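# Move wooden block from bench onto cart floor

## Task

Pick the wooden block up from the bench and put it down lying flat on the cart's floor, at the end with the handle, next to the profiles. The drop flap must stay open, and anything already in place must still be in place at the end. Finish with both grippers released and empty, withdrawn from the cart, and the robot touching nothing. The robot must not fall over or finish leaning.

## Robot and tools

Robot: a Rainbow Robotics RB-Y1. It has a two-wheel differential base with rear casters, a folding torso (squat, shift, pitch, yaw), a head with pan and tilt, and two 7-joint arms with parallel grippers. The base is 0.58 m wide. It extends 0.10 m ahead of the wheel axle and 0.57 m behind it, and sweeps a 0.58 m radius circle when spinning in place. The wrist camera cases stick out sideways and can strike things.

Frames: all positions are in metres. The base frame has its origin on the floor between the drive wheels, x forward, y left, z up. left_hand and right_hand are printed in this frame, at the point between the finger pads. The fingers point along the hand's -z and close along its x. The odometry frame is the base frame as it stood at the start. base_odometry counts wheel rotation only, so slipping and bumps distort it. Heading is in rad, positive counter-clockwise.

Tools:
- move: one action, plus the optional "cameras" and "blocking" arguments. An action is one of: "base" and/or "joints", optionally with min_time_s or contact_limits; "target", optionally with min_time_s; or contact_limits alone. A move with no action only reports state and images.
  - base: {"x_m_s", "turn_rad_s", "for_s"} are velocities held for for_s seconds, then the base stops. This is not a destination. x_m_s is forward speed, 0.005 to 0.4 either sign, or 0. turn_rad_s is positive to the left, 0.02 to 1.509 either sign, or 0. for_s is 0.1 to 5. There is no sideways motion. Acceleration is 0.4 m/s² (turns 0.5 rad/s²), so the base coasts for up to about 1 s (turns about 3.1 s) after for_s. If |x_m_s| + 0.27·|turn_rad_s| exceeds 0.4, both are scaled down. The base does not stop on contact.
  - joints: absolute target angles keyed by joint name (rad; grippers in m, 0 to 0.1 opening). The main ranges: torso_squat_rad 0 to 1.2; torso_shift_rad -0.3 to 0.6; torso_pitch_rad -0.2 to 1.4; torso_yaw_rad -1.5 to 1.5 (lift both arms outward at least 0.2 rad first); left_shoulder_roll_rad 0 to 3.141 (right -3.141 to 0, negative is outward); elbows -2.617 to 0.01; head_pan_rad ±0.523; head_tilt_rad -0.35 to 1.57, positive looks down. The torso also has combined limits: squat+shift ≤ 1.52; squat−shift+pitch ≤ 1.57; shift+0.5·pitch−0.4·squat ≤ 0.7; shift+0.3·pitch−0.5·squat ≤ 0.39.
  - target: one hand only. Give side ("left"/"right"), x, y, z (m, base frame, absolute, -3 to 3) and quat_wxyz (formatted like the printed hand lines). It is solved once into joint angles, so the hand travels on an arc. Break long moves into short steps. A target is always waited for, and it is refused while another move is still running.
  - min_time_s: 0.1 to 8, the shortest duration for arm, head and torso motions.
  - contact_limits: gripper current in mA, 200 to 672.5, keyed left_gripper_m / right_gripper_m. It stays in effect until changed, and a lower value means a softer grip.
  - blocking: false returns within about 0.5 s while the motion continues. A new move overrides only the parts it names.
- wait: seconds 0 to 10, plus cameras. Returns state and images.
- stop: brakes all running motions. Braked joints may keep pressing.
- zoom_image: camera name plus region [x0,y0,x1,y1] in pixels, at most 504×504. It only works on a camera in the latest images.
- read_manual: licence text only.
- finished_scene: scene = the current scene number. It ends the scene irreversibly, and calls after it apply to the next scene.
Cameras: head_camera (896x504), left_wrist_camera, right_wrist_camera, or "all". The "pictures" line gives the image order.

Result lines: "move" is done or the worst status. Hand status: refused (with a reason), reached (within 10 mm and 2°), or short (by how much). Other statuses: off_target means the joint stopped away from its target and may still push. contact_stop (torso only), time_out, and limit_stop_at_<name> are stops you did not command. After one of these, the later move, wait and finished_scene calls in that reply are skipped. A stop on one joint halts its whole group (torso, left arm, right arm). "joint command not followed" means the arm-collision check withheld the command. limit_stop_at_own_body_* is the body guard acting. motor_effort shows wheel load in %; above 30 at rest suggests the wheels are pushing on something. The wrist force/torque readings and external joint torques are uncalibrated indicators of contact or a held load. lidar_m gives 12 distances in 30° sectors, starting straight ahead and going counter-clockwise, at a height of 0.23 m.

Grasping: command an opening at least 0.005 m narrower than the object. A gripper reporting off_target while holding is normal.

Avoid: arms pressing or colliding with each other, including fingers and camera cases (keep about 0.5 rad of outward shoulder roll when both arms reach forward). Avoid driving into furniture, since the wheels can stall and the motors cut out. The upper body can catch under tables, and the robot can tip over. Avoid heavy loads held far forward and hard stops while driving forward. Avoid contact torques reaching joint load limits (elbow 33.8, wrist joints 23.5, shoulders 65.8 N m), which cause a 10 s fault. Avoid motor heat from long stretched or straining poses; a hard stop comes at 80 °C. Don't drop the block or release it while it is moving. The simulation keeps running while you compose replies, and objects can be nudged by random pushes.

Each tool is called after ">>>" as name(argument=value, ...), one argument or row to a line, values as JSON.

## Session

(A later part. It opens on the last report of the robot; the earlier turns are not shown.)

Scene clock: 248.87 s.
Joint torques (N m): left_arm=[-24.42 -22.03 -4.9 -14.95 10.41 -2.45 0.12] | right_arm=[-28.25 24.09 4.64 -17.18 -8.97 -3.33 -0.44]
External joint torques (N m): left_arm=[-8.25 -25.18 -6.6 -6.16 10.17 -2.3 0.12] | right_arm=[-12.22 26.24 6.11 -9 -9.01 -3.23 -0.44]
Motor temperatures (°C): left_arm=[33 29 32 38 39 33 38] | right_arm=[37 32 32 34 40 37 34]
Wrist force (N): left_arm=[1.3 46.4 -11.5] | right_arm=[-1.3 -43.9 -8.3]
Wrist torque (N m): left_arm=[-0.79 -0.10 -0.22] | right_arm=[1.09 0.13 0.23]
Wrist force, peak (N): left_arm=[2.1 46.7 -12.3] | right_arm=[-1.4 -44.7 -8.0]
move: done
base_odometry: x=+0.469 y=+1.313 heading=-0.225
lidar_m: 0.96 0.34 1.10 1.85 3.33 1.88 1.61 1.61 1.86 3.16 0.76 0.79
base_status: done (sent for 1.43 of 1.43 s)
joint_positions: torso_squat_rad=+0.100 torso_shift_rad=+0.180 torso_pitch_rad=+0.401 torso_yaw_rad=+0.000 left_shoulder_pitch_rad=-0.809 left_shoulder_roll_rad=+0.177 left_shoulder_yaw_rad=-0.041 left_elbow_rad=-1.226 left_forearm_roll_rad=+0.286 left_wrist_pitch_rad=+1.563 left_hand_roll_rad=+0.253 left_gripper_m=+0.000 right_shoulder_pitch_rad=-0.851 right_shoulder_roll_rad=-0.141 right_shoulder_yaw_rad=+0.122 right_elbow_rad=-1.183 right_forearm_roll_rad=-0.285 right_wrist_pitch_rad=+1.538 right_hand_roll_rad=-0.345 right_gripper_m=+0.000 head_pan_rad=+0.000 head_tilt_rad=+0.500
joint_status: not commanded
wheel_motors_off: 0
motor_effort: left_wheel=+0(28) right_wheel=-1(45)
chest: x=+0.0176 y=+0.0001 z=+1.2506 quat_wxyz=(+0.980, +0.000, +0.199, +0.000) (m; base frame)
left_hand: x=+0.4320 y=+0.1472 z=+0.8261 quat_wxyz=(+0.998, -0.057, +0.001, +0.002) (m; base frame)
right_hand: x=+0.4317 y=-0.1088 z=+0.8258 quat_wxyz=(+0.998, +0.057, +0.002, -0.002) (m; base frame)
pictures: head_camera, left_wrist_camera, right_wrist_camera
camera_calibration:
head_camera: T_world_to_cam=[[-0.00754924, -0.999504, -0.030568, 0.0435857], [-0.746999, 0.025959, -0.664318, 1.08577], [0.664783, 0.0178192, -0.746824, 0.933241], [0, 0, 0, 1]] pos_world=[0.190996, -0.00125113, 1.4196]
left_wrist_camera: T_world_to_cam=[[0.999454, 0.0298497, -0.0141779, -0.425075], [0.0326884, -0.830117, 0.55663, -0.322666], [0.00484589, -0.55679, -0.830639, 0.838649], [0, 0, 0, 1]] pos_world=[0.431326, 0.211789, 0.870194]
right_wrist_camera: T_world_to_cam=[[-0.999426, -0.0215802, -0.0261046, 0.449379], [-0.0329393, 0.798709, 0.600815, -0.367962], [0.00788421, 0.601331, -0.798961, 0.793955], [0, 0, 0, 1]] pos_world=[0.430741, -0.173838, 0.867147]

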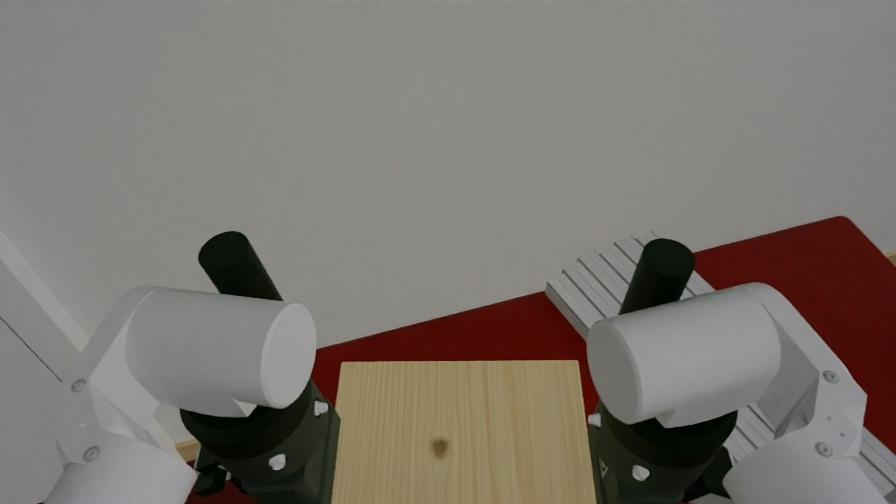

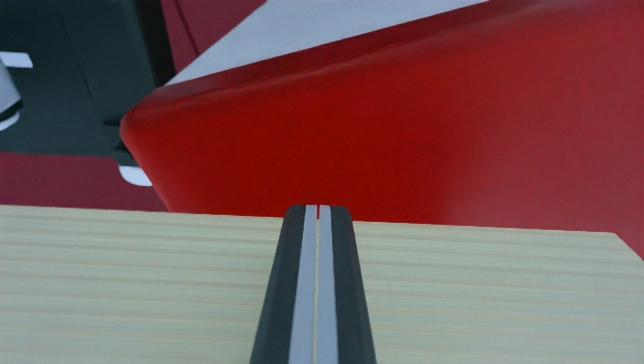

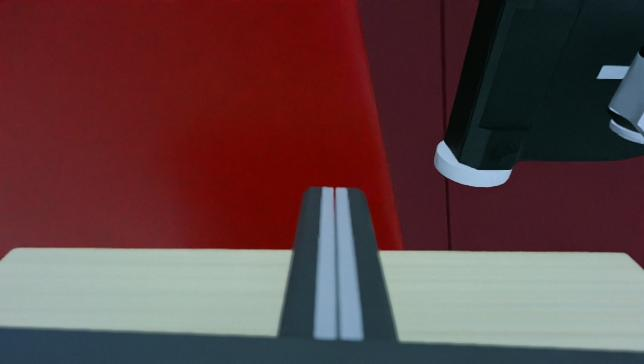

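>>> move(
  joints={"torso_squat_rad":0.40},
  min_time_s=1.5,
  cameras=[],
)

>>> move(
  joints={"torso_squat_rad":0.44},
  min_time_s=1.5,
  cameras=["left_wrist_camera"],
)

>>> move(
  target={"side":"right","x":0.424,"y":-0.13,"z":0.765,"quat_wxyz":[0.9982,0.06,0,0]},
  cameras=[],
)

>>> move(
  target={"side":"left","x":0.424,"y":0.17,"z":0.765,"quat_wxyz":[0.9982,-0.06,0,0]},
  cameras=[],
)

>>> move(
  base={"x_m_s":-0.2,"for_s":1.8},
)

Scene clock: 252.03 s.
Joint torques (N m): left_arm=[-24.04 -21.88 -4.88 -15.15 10.47 -2.37 0.04] | right_arm=[-28.74 24.23 5.11 -17.3 -8.97 -3.41 -0.33]
External joint torques (N m): left_arm=[-7.86 -25.03 -6.58 -6.37 10.23 -2.22 0.04] | right_arm=[-12.72 26.38 6.58 -9.12 -9 -3.31 -0.33]
Motor temperatures (°C): left_arm=[33 29 32 38 39 33 38] | right_arm=[37 32 32 34 40 37 34]
Wrist force (N): left_arm=[2.5 46.8 -13.0] | right_arm=[-1.4 -43.7 -9.4]
Wrist torque (N m): left_arm=[-0.84 0.07 -0.20] | right_arm=[1.10 0.14 0.24]
Wrist force, peak (N): left_arm=[1.0 47.2 -12.5] | right_arm=[-1.0 -44.5 -8.3]
move: done
base_odometry: x=+0.469 y=+1.313 heading=-0.225
lidar_m: 0.97 0.33 1.09 1.82 3.33 1.88 1.62 1.61 1.85 3.14 0.78 0.79
base_status: not commanded
joint_positions: torso_squat_rad=+0.400 torso_shift_rad=+0.180 torso_pitch_rad=+0.401 torso_yaw_rad=+0.000 left_shoulder_pitch_rad=-0.809 left_shoulder_roll_rad=+0.177 left_shoulder_yaw_rad=-0.041 left_elbow_rad=-1.226 left_forearm_roll_rad=+0.286 left_wrist_pitch_rad=+1.563 left_hand_roll_rad=+0.253 left_gripper_m=+0.000 right_shoulder_pitch_rad=-0.851 right_shoulder_roll_rad=-0.141 right_shoulder_yaw_rad=+0.122 right_elbow_rad=-1.183 right_forearm_roll_rad=-0.285 right_wrist_pitch_rad=+1.538 right_hand_roll_rad=-0.345 right_gripper_m=+0.000 head_pan_rad=+0.000 head_tilt_rad=+0.500
joint_status: all done
wheel_motors_off: 0
motor_effort: left_wheel=-1(2) right_wheel=-1(2)
chest: x=+0.0083 y=+0.0001 z=+1.1997 quat_wxyz=(+0.980, +0.000, +0.199, +0.000) (m; base frame)
left_hand: x=+0.4228 y=+0.1472 z=+0.7753 quat_wxyz=(+0.998, -0.057, +0.001, +0.002) (m; base frame)
right_hand: x=+0.4224 y=-0.1088 z=+0.7750 quat_wxyz=(+0.998, +0.057, +0.001, -0.002) (m; base frame)
pictures: none
No camera images: "cameras" was empty.

Scene clock: 253.83 s.
Joint torques (N m): left_arm=[-21.09 -23.2 -5.68 -12.46 10.46 -3.12 0.03] | right_arm=[-25.99 24.85 4.8 -14.57 -9.12 -3.52 -0.41]
External joint torques (N m): left_arm=[-4.87 -26.37 -7.38 -3.66 10.23 -2.97 0.03] | right_arm=[-9.93 27.01 6.28 -6.38 -9.16 -3.41 -0.41]
Motor temperatures (°C): left_arm=[33 29 32 38 39 33 38] | right_arm=[37 32 32 34 40 37 34]
Wrist force (N): left_arm=[-1.8 47.9 7.3] | right_arm=[-1.5 -47.8 6.4]
Wrist torque (N m): left_arm=[-0.99 -0.05 -0.31] | right_arm=[1.64 0.18 -0.06]
Wrist force, peak (N): left_arm=[-1.2 48.6 7.0] | right_arm=[-1.7 -48.0 6.1]
move: done
base_odometry: x=+0.469 y=+1.313 heading=-0.225
lidar_m: 0.98 0.34 1.10 1.84 3.33 1.89 1.62 1.61 1.86 3.14 0.78 0.78
base_status: not commanded
joint_positions: torso_squat_rad=+0.440 torso_shift_rad=+0.180 torso_pitch_rad=+0.399 torso_yaw_rad=+0.000 left_shoulder_pitch_rad=-0.809 left_shoulder_roll_rad=+0.178 left_shoulder_yaw_rad=-0.041 left_elbow_rad=-1.227 left_forearm_roll_rad=+0.286 left_wrist_pitch_rad=+1.563 left_hand_roll_rad=+0.253 left_gripper_m=+0.000 right_shoulder_pitch_rad=-0.851 right_shoulder_roll_rad=-0.141 right_shoulder_yaw_rad=+0.122 right_elbow_rad=-1.184 right_forearm_roll_rad=-0.285 right_wrist_pitch_rad=+1.538 right_hand_roll_rad=-0.345 right_gripper_m=+0.000 head_pan_rad=+0.000 head_tilt_rad=+0.500
joint_status: all done
wheel_motors_off: 0
motor_effort: left_wheel=-1(1) right_wheel=-1(3)
chest: x=+0.0055 y=+0.0001 z=+1.1887 quat_wxyz=(+0.980, +0.000, +0.198, +0.000) (m; base frame)
left_hand: x=+0.4211 y=+0.1472 z=+0.7653 quat_wxyz=(+0.998, -0.057, +0.000, +0.002) (m; base frame)
right_hand: x=+0.4206 y=-0.1087 z=+0.7648 quat_wxyz=(+0.998, +0.057, +0.000, -0.002) (m; base frame)
pictures: left_wrist_camera
camera_calibration:
left_wrist_camera: T_world_to_cam=[[0.999494, 0.029692, -0.0114033, -0.417071], [0.0310122, -0.830129, 0.556708, -0.287842], [0.0070636, -0.55678, -0.83063, 0.787118], [0, 0, 0, 1]] pos_world=[0.420227, 0.211689, 0.809291]

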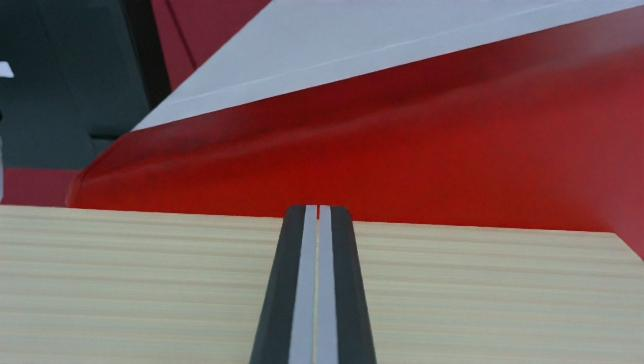

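Scene clock: 254.70 s.
Joint torques (N m): left_arm=[-16.73 -2.32 0.34 -10.32 1.89 -1.08 0.06] | right_arm=[-17.22 -1.49 -1.39 -9.65 -0.46 -0.29 -0.01]
External joint torques (N m): left_arm=[-0.51 -5.35 -1.33 -1.52 1.65 -0.93 0.06] | right_arm=[-1.24 1.63 0.3 -1.51 -0.49 -0.18 -0.01]
Motor temperatures (°C): left_arm=[33 29 32 38 39 33 38] | right_arm=[37 32 32 34 40 37 34]
Wrist force (N): left_arm=[-0.8 6.0 -6.3] | right_arm=[0.5 0.2 -4.9]
Wrist torque (N m): left_arm=[0.00 0.01 0.01] | right_arm=[-0.07 0.14 -0.08]
Wrist force, peak (N): left_arm=[-1.4 47.7 7.1] | right_arm=[-1.9 -47.4 5.8]
move: done
base_odometry: x=+0.469 y=+1.313 heading=-0.225
lidar_m: 0.97 0.34 1.07 1.81 3.33 1.88 1.61 1.61 1.84 3.14 0.78 0.80
base_status: not commanded
joint_positions: torso_squat_rad=+0.440 torso_shift_rad=+0.180 torso_pitch_rad=+0.400 torso_yaw_rad=+0.000 left_shoulder_pitch_rad=-0.811 left_shoulder_roll_rad=+0.173 left_shoulder_yaw_rad=-0.043 left_elbow_rad=-1.227 left_forearm_roll_rad=+0.288 left_wrist_pitch_rad=+1.562 left_hand_roll_rad=+0.253 left_gripper_m=+0.000 right_shoulder_pitch_rad=-0.840 right_shoulder_roll_rad=-0.179 right_shoulder_yaw_rad=+0.097 right_elbow_rad=-1.192 right_forearm_roll_rad=-0.314 right_wrist_pitch_rad=+1.540 right_hand_roll_rad=-0.301 right_gripper_m=+0.000 head_pan_rad=+0.000 head_tilt_rad=+0.500
joint_status: all done
wheel_motors_off: 0
motor_effort: left_wheel=+2(4) right_wheel=+0(3)
chest: x=+0.0058 y=+0.0001 z=+1.1886 quat_wxyz=(+0.980, +0.000, +0.199, +0.000) (m; base frame)
left_hand: x=+0.4208 y=+0.1432 z=+0.7654 quat_wxyz=(+0.998, -0.060, +0.000, +0.000) (m; base frame)
right_hand: x=+0.4241 y=-0.1300 z=+0.7648 quat_wxyz=(+0.998, +0.059, +0.000, +0.000) (m; base frame)
right_hand_status: reached (checked arc, planned for 0.2 s): 0 mm and 0.1 deg off.
pictures: none
No camera images: "cameras" was empty.

Scene clock: 255.60 s.
Joint torques (N m): left_arm=[-14.53 2.2 2.42 -9 0.5 -0.55 -0.08] | right_arm=[-16.84 -2.18 -1.65 -9.2 -0.18 -0.14 -0.02]
External joint torques (N m): left_arm=[1.61 -2.02 0.47 -0.26 0.25 -0.4 -0.08] | right_arm=[-0.86 0.92 0.04 -1.05 -0.21 -0.03 -0.02]
Motor temperatures (°C): left_arm=[32 29 32 38 39 33 38] | right_arm=[37 32 32 34 40 37 34]
Wrist force (N): left_arm=[-0.6 0.9 -7.1] | right_arm=[0.3 0.5 -5.1]
Wrist torque (N m): left_arm=[-0.23 -0.02 0.08] | right_arm=[-0.08 0.09 -0.11]
Wrist force, peak (N): left_arm=[-1.4 6.1 -7.1] | right_arm=[0.3 0.4 -5.2]
move: done
base_odometry: x=+0.469 y=+1.313 heading=-0.225
lidar_m: 0.97 0.34 1.09 1.82 3.33 1.88 1.62 1.62 1.85 3.13 0.78 0.81
base_status: not commanded
joint_positions: torso_squat_rad=+0.440 torso_shift_rad=+0.180 torso_pitch_rad=+0.400 torso_yaw_rad=+0.000 left_shoulder_pitch_rad=-0.801 left_shoulder_roll_rad=+0.218 left_shoulder_yaw_rad=-0.013 left_elbow_rad=-1.226 left_forearm_roll_rad=+0.318 left_wrist_pitch_rad=+1.562 left_hand_roll_rad=+0.207 left_gripper_m=+0.000 right_shoulder_pitch_rad=-0.840 right_shoulder_roll_rad=-0.179 right_shoulder_yaw_rad=+0.097 right_elbow_rad=-1.192 right_forearm_roll_rad=-0.314 right_wrist_pitch_rad=+1.540 right_hand_roll_rad=-0.301 right_gripper_m=+0.000 head_pan_rad=+0.000 head_tilt_rad=+0.500
joint_status: all done
wheel_motors_off: 0
motor_effort: left_wheel=+2(4) right_wheel=-3(3)
chest: x=+0.0058 y=+0.0001 z=+1.1886 quat_wxyz=(+0.980, +0.000, +0.199, +0.000) (m; base frame)
left_hand: x=+0.4240 y=+0.1697 z=+0.7654 quat_wxyz=(+0.998, -0.059, -0.001, +0.000) (m; base frame)
left_hand_status: reached (checked arc, planned for 0.2 s): 1 mm and 0.1 deg off.
right_hand: x=+0.4240 y=-0.1299 z=+0.7648 quat_wxyz=(+0.998, +0.059, +0.000, +0.000) (m; base frame)
pictures: none
No camera images: "cameras" was empty.

Scene clock: 258.37 s.
Joint torques (N m): left_arm=[-14.37 2.71 2.51 -8.92 0.47 -0.44 -0.13] | right_arm=[-16.71 -1.83 -1.4 -9.28 -0.23 0.03 0.12]
External joint torques (N m): left_arm=[1.76 -1.51 0.55 -0.18 0.23 -0.29 -0.12] | right_arm=[-0.73 1.26 0.29 -1.13 -0.26 0.14 0.12]
Motor temperatures (°C): left_arm=[32 29 32 38 38 33 38] | right_arm=[36 32 32 34 39 37 34]
Wrist force (N): left_arm=[-0.8 1.1 -7.1] | right_arm=[0.5 0.6 -4.4]
Wrist torque (N m): left_arm=[-0.29 -0.04 0.07] | right_arm=[-0.11 0.16 -0.07]
Wrist force, peak (N): left_arm=[-0.9 1.4 -8.2] | right_arm=[0.4 0.4 -5.4]
move: done
base_odometry: x=+0.118 y=+1.394 heading=-0.224
lidar_m: 0.69 1.30 1.47 2.55 2.62 1.46 1.27 1.27 1.45 2.47 1.33 1.05
base_status: done (sent for 1.8 of 1.8 s)
joint_positions: torso_squat_rad=+0.440 torso_shift_rad=+0.180 torso_pitch_rad=+0.400 torso_yaw_rad=+0.000 left_shoulder_pitch_rad=-0.800 left_shoulder_roll_rad=+0.218 left_shoulder_yaw_rad=-0.013 left_elbow_rad=-1.226 left_forearm_roll_rad=+0.318 left_wrist_pitch_rad=+1.562 left_hand_roll_rad=+0.207 left_gripper_m=+0.000 right_shoulder_pitch_rad=-0.840 right_shoulder_roll_rad=-0.179 right_shoulder_yaw_rad=+0.097 right_elbow_rad=-1.192 right_forearm_roll_rad=-0.314 right_wrist_pitch_rad=+1.540 right_hand_roll_rad=-0.301 right_gripper_m=+0.000 head_pan_rad=+0.000 head_tilt_rad=+0.500
joint_status: not commanded
wheel_motors_off: 0
motor_effort: left_wheel=+5(31) right_wheel=-5(23)
chest: x=+0.0058 y=+0.0001 z=+1.1886 quat_wxyz=(+0.980, +0.000, +0.199, +0.000) (m; base frame)
left_hand: x=+0.4240 y=+0.1697 z=+0.7654 quat_wxyz=(+0.998, -0.059, -0.001, +0.000) (m; base frame)
right_hand: x=+0.4241 y=-0.1299 z=+0.7647 quat_wxyz=(+0.998, +0.059, +0.000, +0.000) (m; base frame)
pictures: head_camera, left_wrist_camera, right_wrist_camera
camera_calibration:
head_camera: T_world_to_cam=[[-0.00752345, -0.999504, -0.0305773, 0.0416108], [-0.746436, 0.0259611, -0.664951, 1.03644], [0.665415, 0.0178213, -0.746261, 0.89411], [0, 0, 0, 1]] pos_world=[0.178996, -0.00125113, 1.35769]
left_wrist_camera: T_world_to_cam=[[0.999594, 0.0264931, -0.0104668, -0.420893], [0.0278034, -0.827463, 0.560832, -0.271589], [0.00619729, -0.560895, -0.827863, 0.798666], [0, 0, 0, 1]] pos_world=[0.423324, 0.234389, 0.809097]
right_wrist_camera: T_world_to_cam=[[-0.999242, -0.0249738, -0.0298457, 0.442113], [-0.0379453, 0.795482, 0.604789, -0.316018], [0.00863786, 0.605463, -0.795827, 0.755709], [0, 0, 0, 1]] pos_world=[0.423259, -0.195127, 0.805733]

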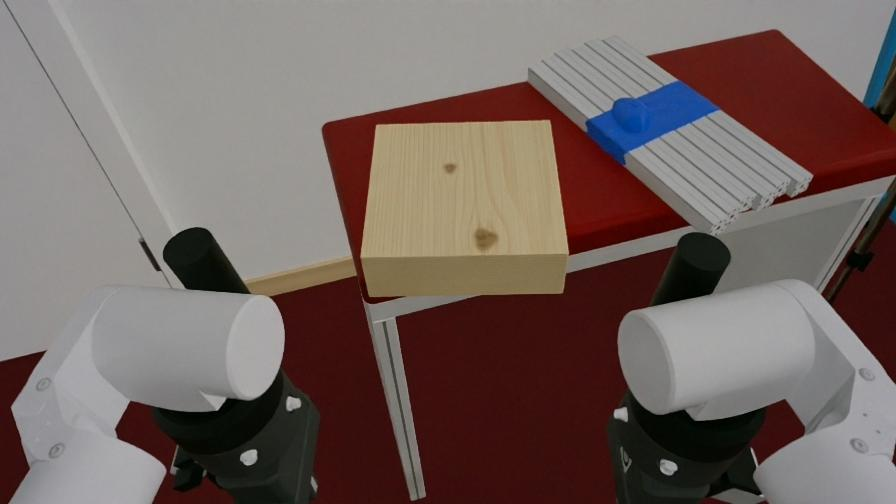

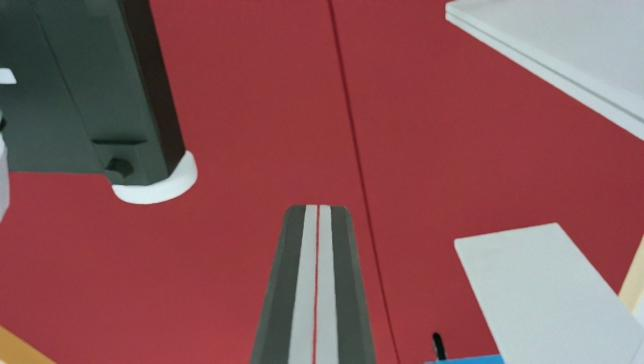

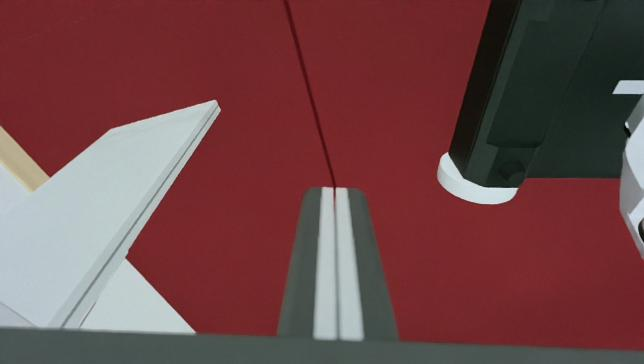

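>>> move(
  joints={"torso_squat_rad":0.53,"torso_shift_rad":0.2,"torso_pitch_rad":0.1},
  cameras=[],
)

>>> move(
  target={"side":"left","x":0.372,"y":0.1575,"z":0.765,"quat_wxyz":[0.9982,-0.06,0,0]},
  cameras=[],
)

>>> move(
  target={"side":"right","x":0.372,"y":-0.1575,"z":0.765,"quat_wxyz":[0.9982,0.06,0,0]},
  cameras=["head_camera"],
)

>>> move(
  target={"side":"left","x":0.372,"y":0.1225,"z":0.765,"quat_wxyz":[0.9982,-0.06,0,0]},
  cameras=[],
)

>>> move(
  target={"side":"right","x":0.372,"y":-0.1225,"z":0.765,"quat_wxyz":[0.9982,0.06,0,0]},
  cameras=[],
)

>>> move(
  joints={"torso_squat_rad":0.8217,"torso_shift_rad":0.35,"torso_pitch_rad":0.75},
  cameras=[],
)

>>> move(
  target={"side":"left","x":0.3915,"y":0.1225,"z":0.306,"quat_wxyz":[0.9982,-0.06,0,0]},
  cameras=[],
)

>>> move(
  target={"side":"right","x":0.3915,"y":-0.1225,"z":0.306,"quat_wxyz":[0.9982,0.06,0,0]},
)

Scene clock: 275.47 s.
Joint torques (N m): left_arm=[-18.64 4.03 3.11 -9.38 0.28 -0.93 -0.11] | right_arm=[-21.21 -3.53 -2.38 -9.63 0.04 -0.61 0.17]
External joint torques (N m): left_arm=[2.11 -1.38 0.59 -0.26 0.17 -0.21 -0.09] | right_arm=[-0.81 1.01 -0.03 -1.12 -0.16 0.03 0.16]
Motor temperatures (°C): left_arm=[32 29 32 38 37 33 38] | right_arm=[36 31 32 33 38 37 34]
Wrist force (N): left_arm=[-2.6 1.0 -7.0] | right_arm=[-1.4 0.6 -4.5]
Wrist torque (N m): left_arm=[-0.24 -0.12 0.12] | right_arm=[-0.10 0.03 -0.10]
Wrist force, peak (N): left_arm=[-1.5 0.7 -8.5] | right_arm=[0.4 0.2 -5.5]
move: done
base_odometry: x=+0.118 y=+1.394 heading=-0.224
lidar_m: 0.68 1.30 1.48 2.54 2.62 1.47 1.26 1.27 1.46 2.47 1.34 1.06
base_status: not commanded
joint_positions: torso_squat_rad=+0.530 torso_shift_rad=+0.200 torso_pitch_rad=+0.100 torso_yaw_rad=+0.000 left_shoulder_pitch_rad=-0.801 left_shoulder_roll_rad=+0.218 left_shoulder_yaw_rad=-0.013 left_elbow_rad=-1.226 left_forearm_roll_rad=+0.318 left_wrist_pitch_rad=+1.562 left_hand_roll_rad=+0.207 left_gripper_m=+0.000 right_shoulder_pitch_rad=-0.840 right_shoulder_roll_rad=-0.179 right_shoulder_yaw_rad=+0.097 right_elbow_rad=-1.192 right_forearm_roll_rad=-0.314 right_wrist_pitch_rad=+1.540 right_hand_roll_rad=-0.301 right_gripper_m=+0.000 head_pan_rad=+0.000 head_tilt_rad=+0.500
joint_status: all done
wheel_motors_off: 0
motor_effort: left_wheel=+6(7) right_wheel=-6(8)
chest: x=-0.0772 y=+0.0001 z=+1.1803 quat_wxyz=(+0.999, +0.000, +0.050, +0.000) (m; base frame)
left_hand: x=+0.4474 y=+0.1697 z=+0.8996 quat_wxyz=(+0.987, -0.059, -0.150, -0.008) (m; base frame)
right_hand: x=+0.4476 y=-0.1299 z=+0.8990 quat_wxyz=(+0.987, +0.059, -0.149, +0.008) (m; base frame)
pictures: none
No camera images: "cameras" was empty.

Scene clock: 276.63 s.
Joint torques (N m): left_arm=[-17.91 3.29 1.53 -8.35 0.21 -0.44 -0.28] | right_arm=[-21.5 -3.61 -2.18 -9.56 -0.16 -0.56 -0.03]
External joint torques (N m): left_arm=[1.79 -0.96 0.04 0.1 -0.04 -0.3 -0.28] | right_arm=[-1.1 0.92 0.18 -1.05 -0.35 0.08 -0.04]
Motor temperatures (°C): left_arm=[32 29 32 38 37 33 38] | right_arm=[36 31 32 33 37 37 34]
Wrist force (N): left_arm=[-1.3 0.6 -7.6] | right_arm=[-1.5 0.5 -4.6]
Wrist torque (N m): left_arm=[-0.20 -0.09 0.06] | right_arm=[-0.11 0.05 -0.11]
Wrist force, peak (N): left_arm=[-2.0 1.6 -9.0] | right_arm=[-1.3 0.5 -5.4]
move: done
base_odometry: x=+0.118 y=+1.394 heading=-0.224
lidar_m: 0.69 1.30 1.48 2.57 2.61 1.47 1.27 1.26 1.45 2.46 1.33 1.06
base_status: not commanded
joint_positions: torso_squat_rad=+0.530 torso_shift_rad=+0.200 torso_pitch_rad=+0.100 torso_yaw_rad=+0.000 left_shoulder_pitch_rad=-0.786 left_shoulder_roll_rad=+0.138 left_shoulder_yaw_rad=-0.042 left_elbow_rad=-0.787 left_forearm_roll_rad=+0.326 left_wrist_pitch_rad=+1.404 left_hand_roll_rad=+0.157 left_gripper_m=+0.000 right_shoulder_pitch_rad=-0.840 right_shoulder_roll_rad=-0.179 right_shoulder_yaw_rad=+0.097 right_elbow_rad=-1.192 right_forearm_roll_rad=-0.314 right_wrist_pitch_rad=+1.540 right_hand_roll_rad=-0.301 right_gripper_m=+0.000 head_pan_rad=+0.000 head_tilt_rad=+0.500
joint_status: all done
wheel_motors_off: 0
motor_effort: left_wheel=+7(10) right_wheel=-6(8)
chest: x=-0.0771 y=+0.0001 z=+1.1803 quat_wxyz=(+0.999, +0.000, +0.050, +0.000) (m; base frame)
left_hand: x=+0.3716 y=+0.1575 z=+0.7653 quat_wxyz=(+0.998, -0.060, -0.002, +0.000) (m; base frame)
left_hand_status: reached (checked arc, planned for 0.8 s): 1 mm and 0.2 deg off.
right_hand: x=+0.4477 y=-0.1299 z=+0.8989 quat_wxyz=(+0.987, +0.059, -0.149, +0.008) (m; base frame)
pictures: none
No camera images: "cameras" was empty.

Scene clock: 277.73 s.
Joint torques (N m): left_arm=[-17.87 3.41 1.8 -8.52 0.26 -0.57 -0.22] | right_arm=[-19.73 -4.04 -3.31 -8.83 -0.02 -0.05 -0.05]
External joint torques (N m): left_arm=[1.83 -0.83 0.31 -0.07 0.01 -0.43 -0.22] | right_arm=[-0.63 0.5 -1.84 -1.07 -0.04 0.04 -0.05]
Motor temperatures (°C): left_arm=[32 29 32 37 37 33 38] | right_arm=[36 31 32 33 37 37 34]
Wrist force (N): left_arm=[-1.1 0.7 -7.4] | right_arm=[0.1 0.2 -4.8]
Wrist torque (N m): left_arm=[-0.17 -0.03 0.07] | right_arm=[-0.04 0.12 -0.07]
Wrist force, peak (N): left_arm=[-1.0 1.0 -8.3] | right_arm=[-0.5 2.0 -5.9]
move: done
base_odometry: x=+0.118 y=+1.394 heading=-0.224
lidar_m: 0.70 1.30 1.48 2.55 2.62 1.48 1.27 1.26 1.45 2.49 1.34 1.07
base_status: not commanded
joint_positions: torso_squat_rad=+0.530 torso_shift_rad=+0.200 torso_pitch_rad=+0.100 torso_yaw_rad=+0.000 left_shoulder_pitch_rad=-0.786 left_shoulder_roll_rad=+0.138 left_shoulder_yaw_rad=-0.042 left_elbow_rad=-0.787 left_forearm_roll_rad=+0.326 left_wrist_pitch_rad=+1.404 left_hand_roll_rad=+0.157 left_gripper_m=+0.000 right_shoulder_pitch_rad=-0.787 right_shoulder_roll_rad=-0.155 right_shoulder_yaw_rad=+0.085 right_elbow_rad=-0.785 right_forearm_roll_rad=-0.366 right_wrist_pitch_rad=+1.398 right_hand_roll_rad=-0.174 right_gripper_m=+0.000 head_pan_rad=+0.000 head_tilt_rad=+0.500
joint_status: all done
wheel_motors_off: 0
motor_effort: left_wheel=+7(7) right_wheel=-5(9)
chest: x=-0.0771 y=+0.0001 z=+1.1803 quat_wxyz=(+0.999, +0.000, +0.050, +0.000) (m; base frame)
left_hand: x=+0.3716 y=+0.1575 z=+0.7653 quat_wxyz=(+0.998, -0.060, -0.002, +0.000) (m; base frame)
right_hand: x=+0.3715 y=-0.1576 z=+0.7652 quat_wxyz=(+0.998, +0.060, -0.001, +0.000) (m; base frame)
right_hand_status: reached (checked arc, planned for 0.7 s): 1 mm and 0.1 deg off.
pictures: head_camera
camera_calibration:
head_camera: T_world_to_cam=[[0.00184585, -0.999504, -0.031436, 0.0424704], [-0.516616, 0.025963, -0.855823, 1.21207], [0.856215, 0.0178201, -0.516312, 0.686388], [0, 0, 0, 1]] pos_world=[0.038402, -0.00125112, 1.39305]

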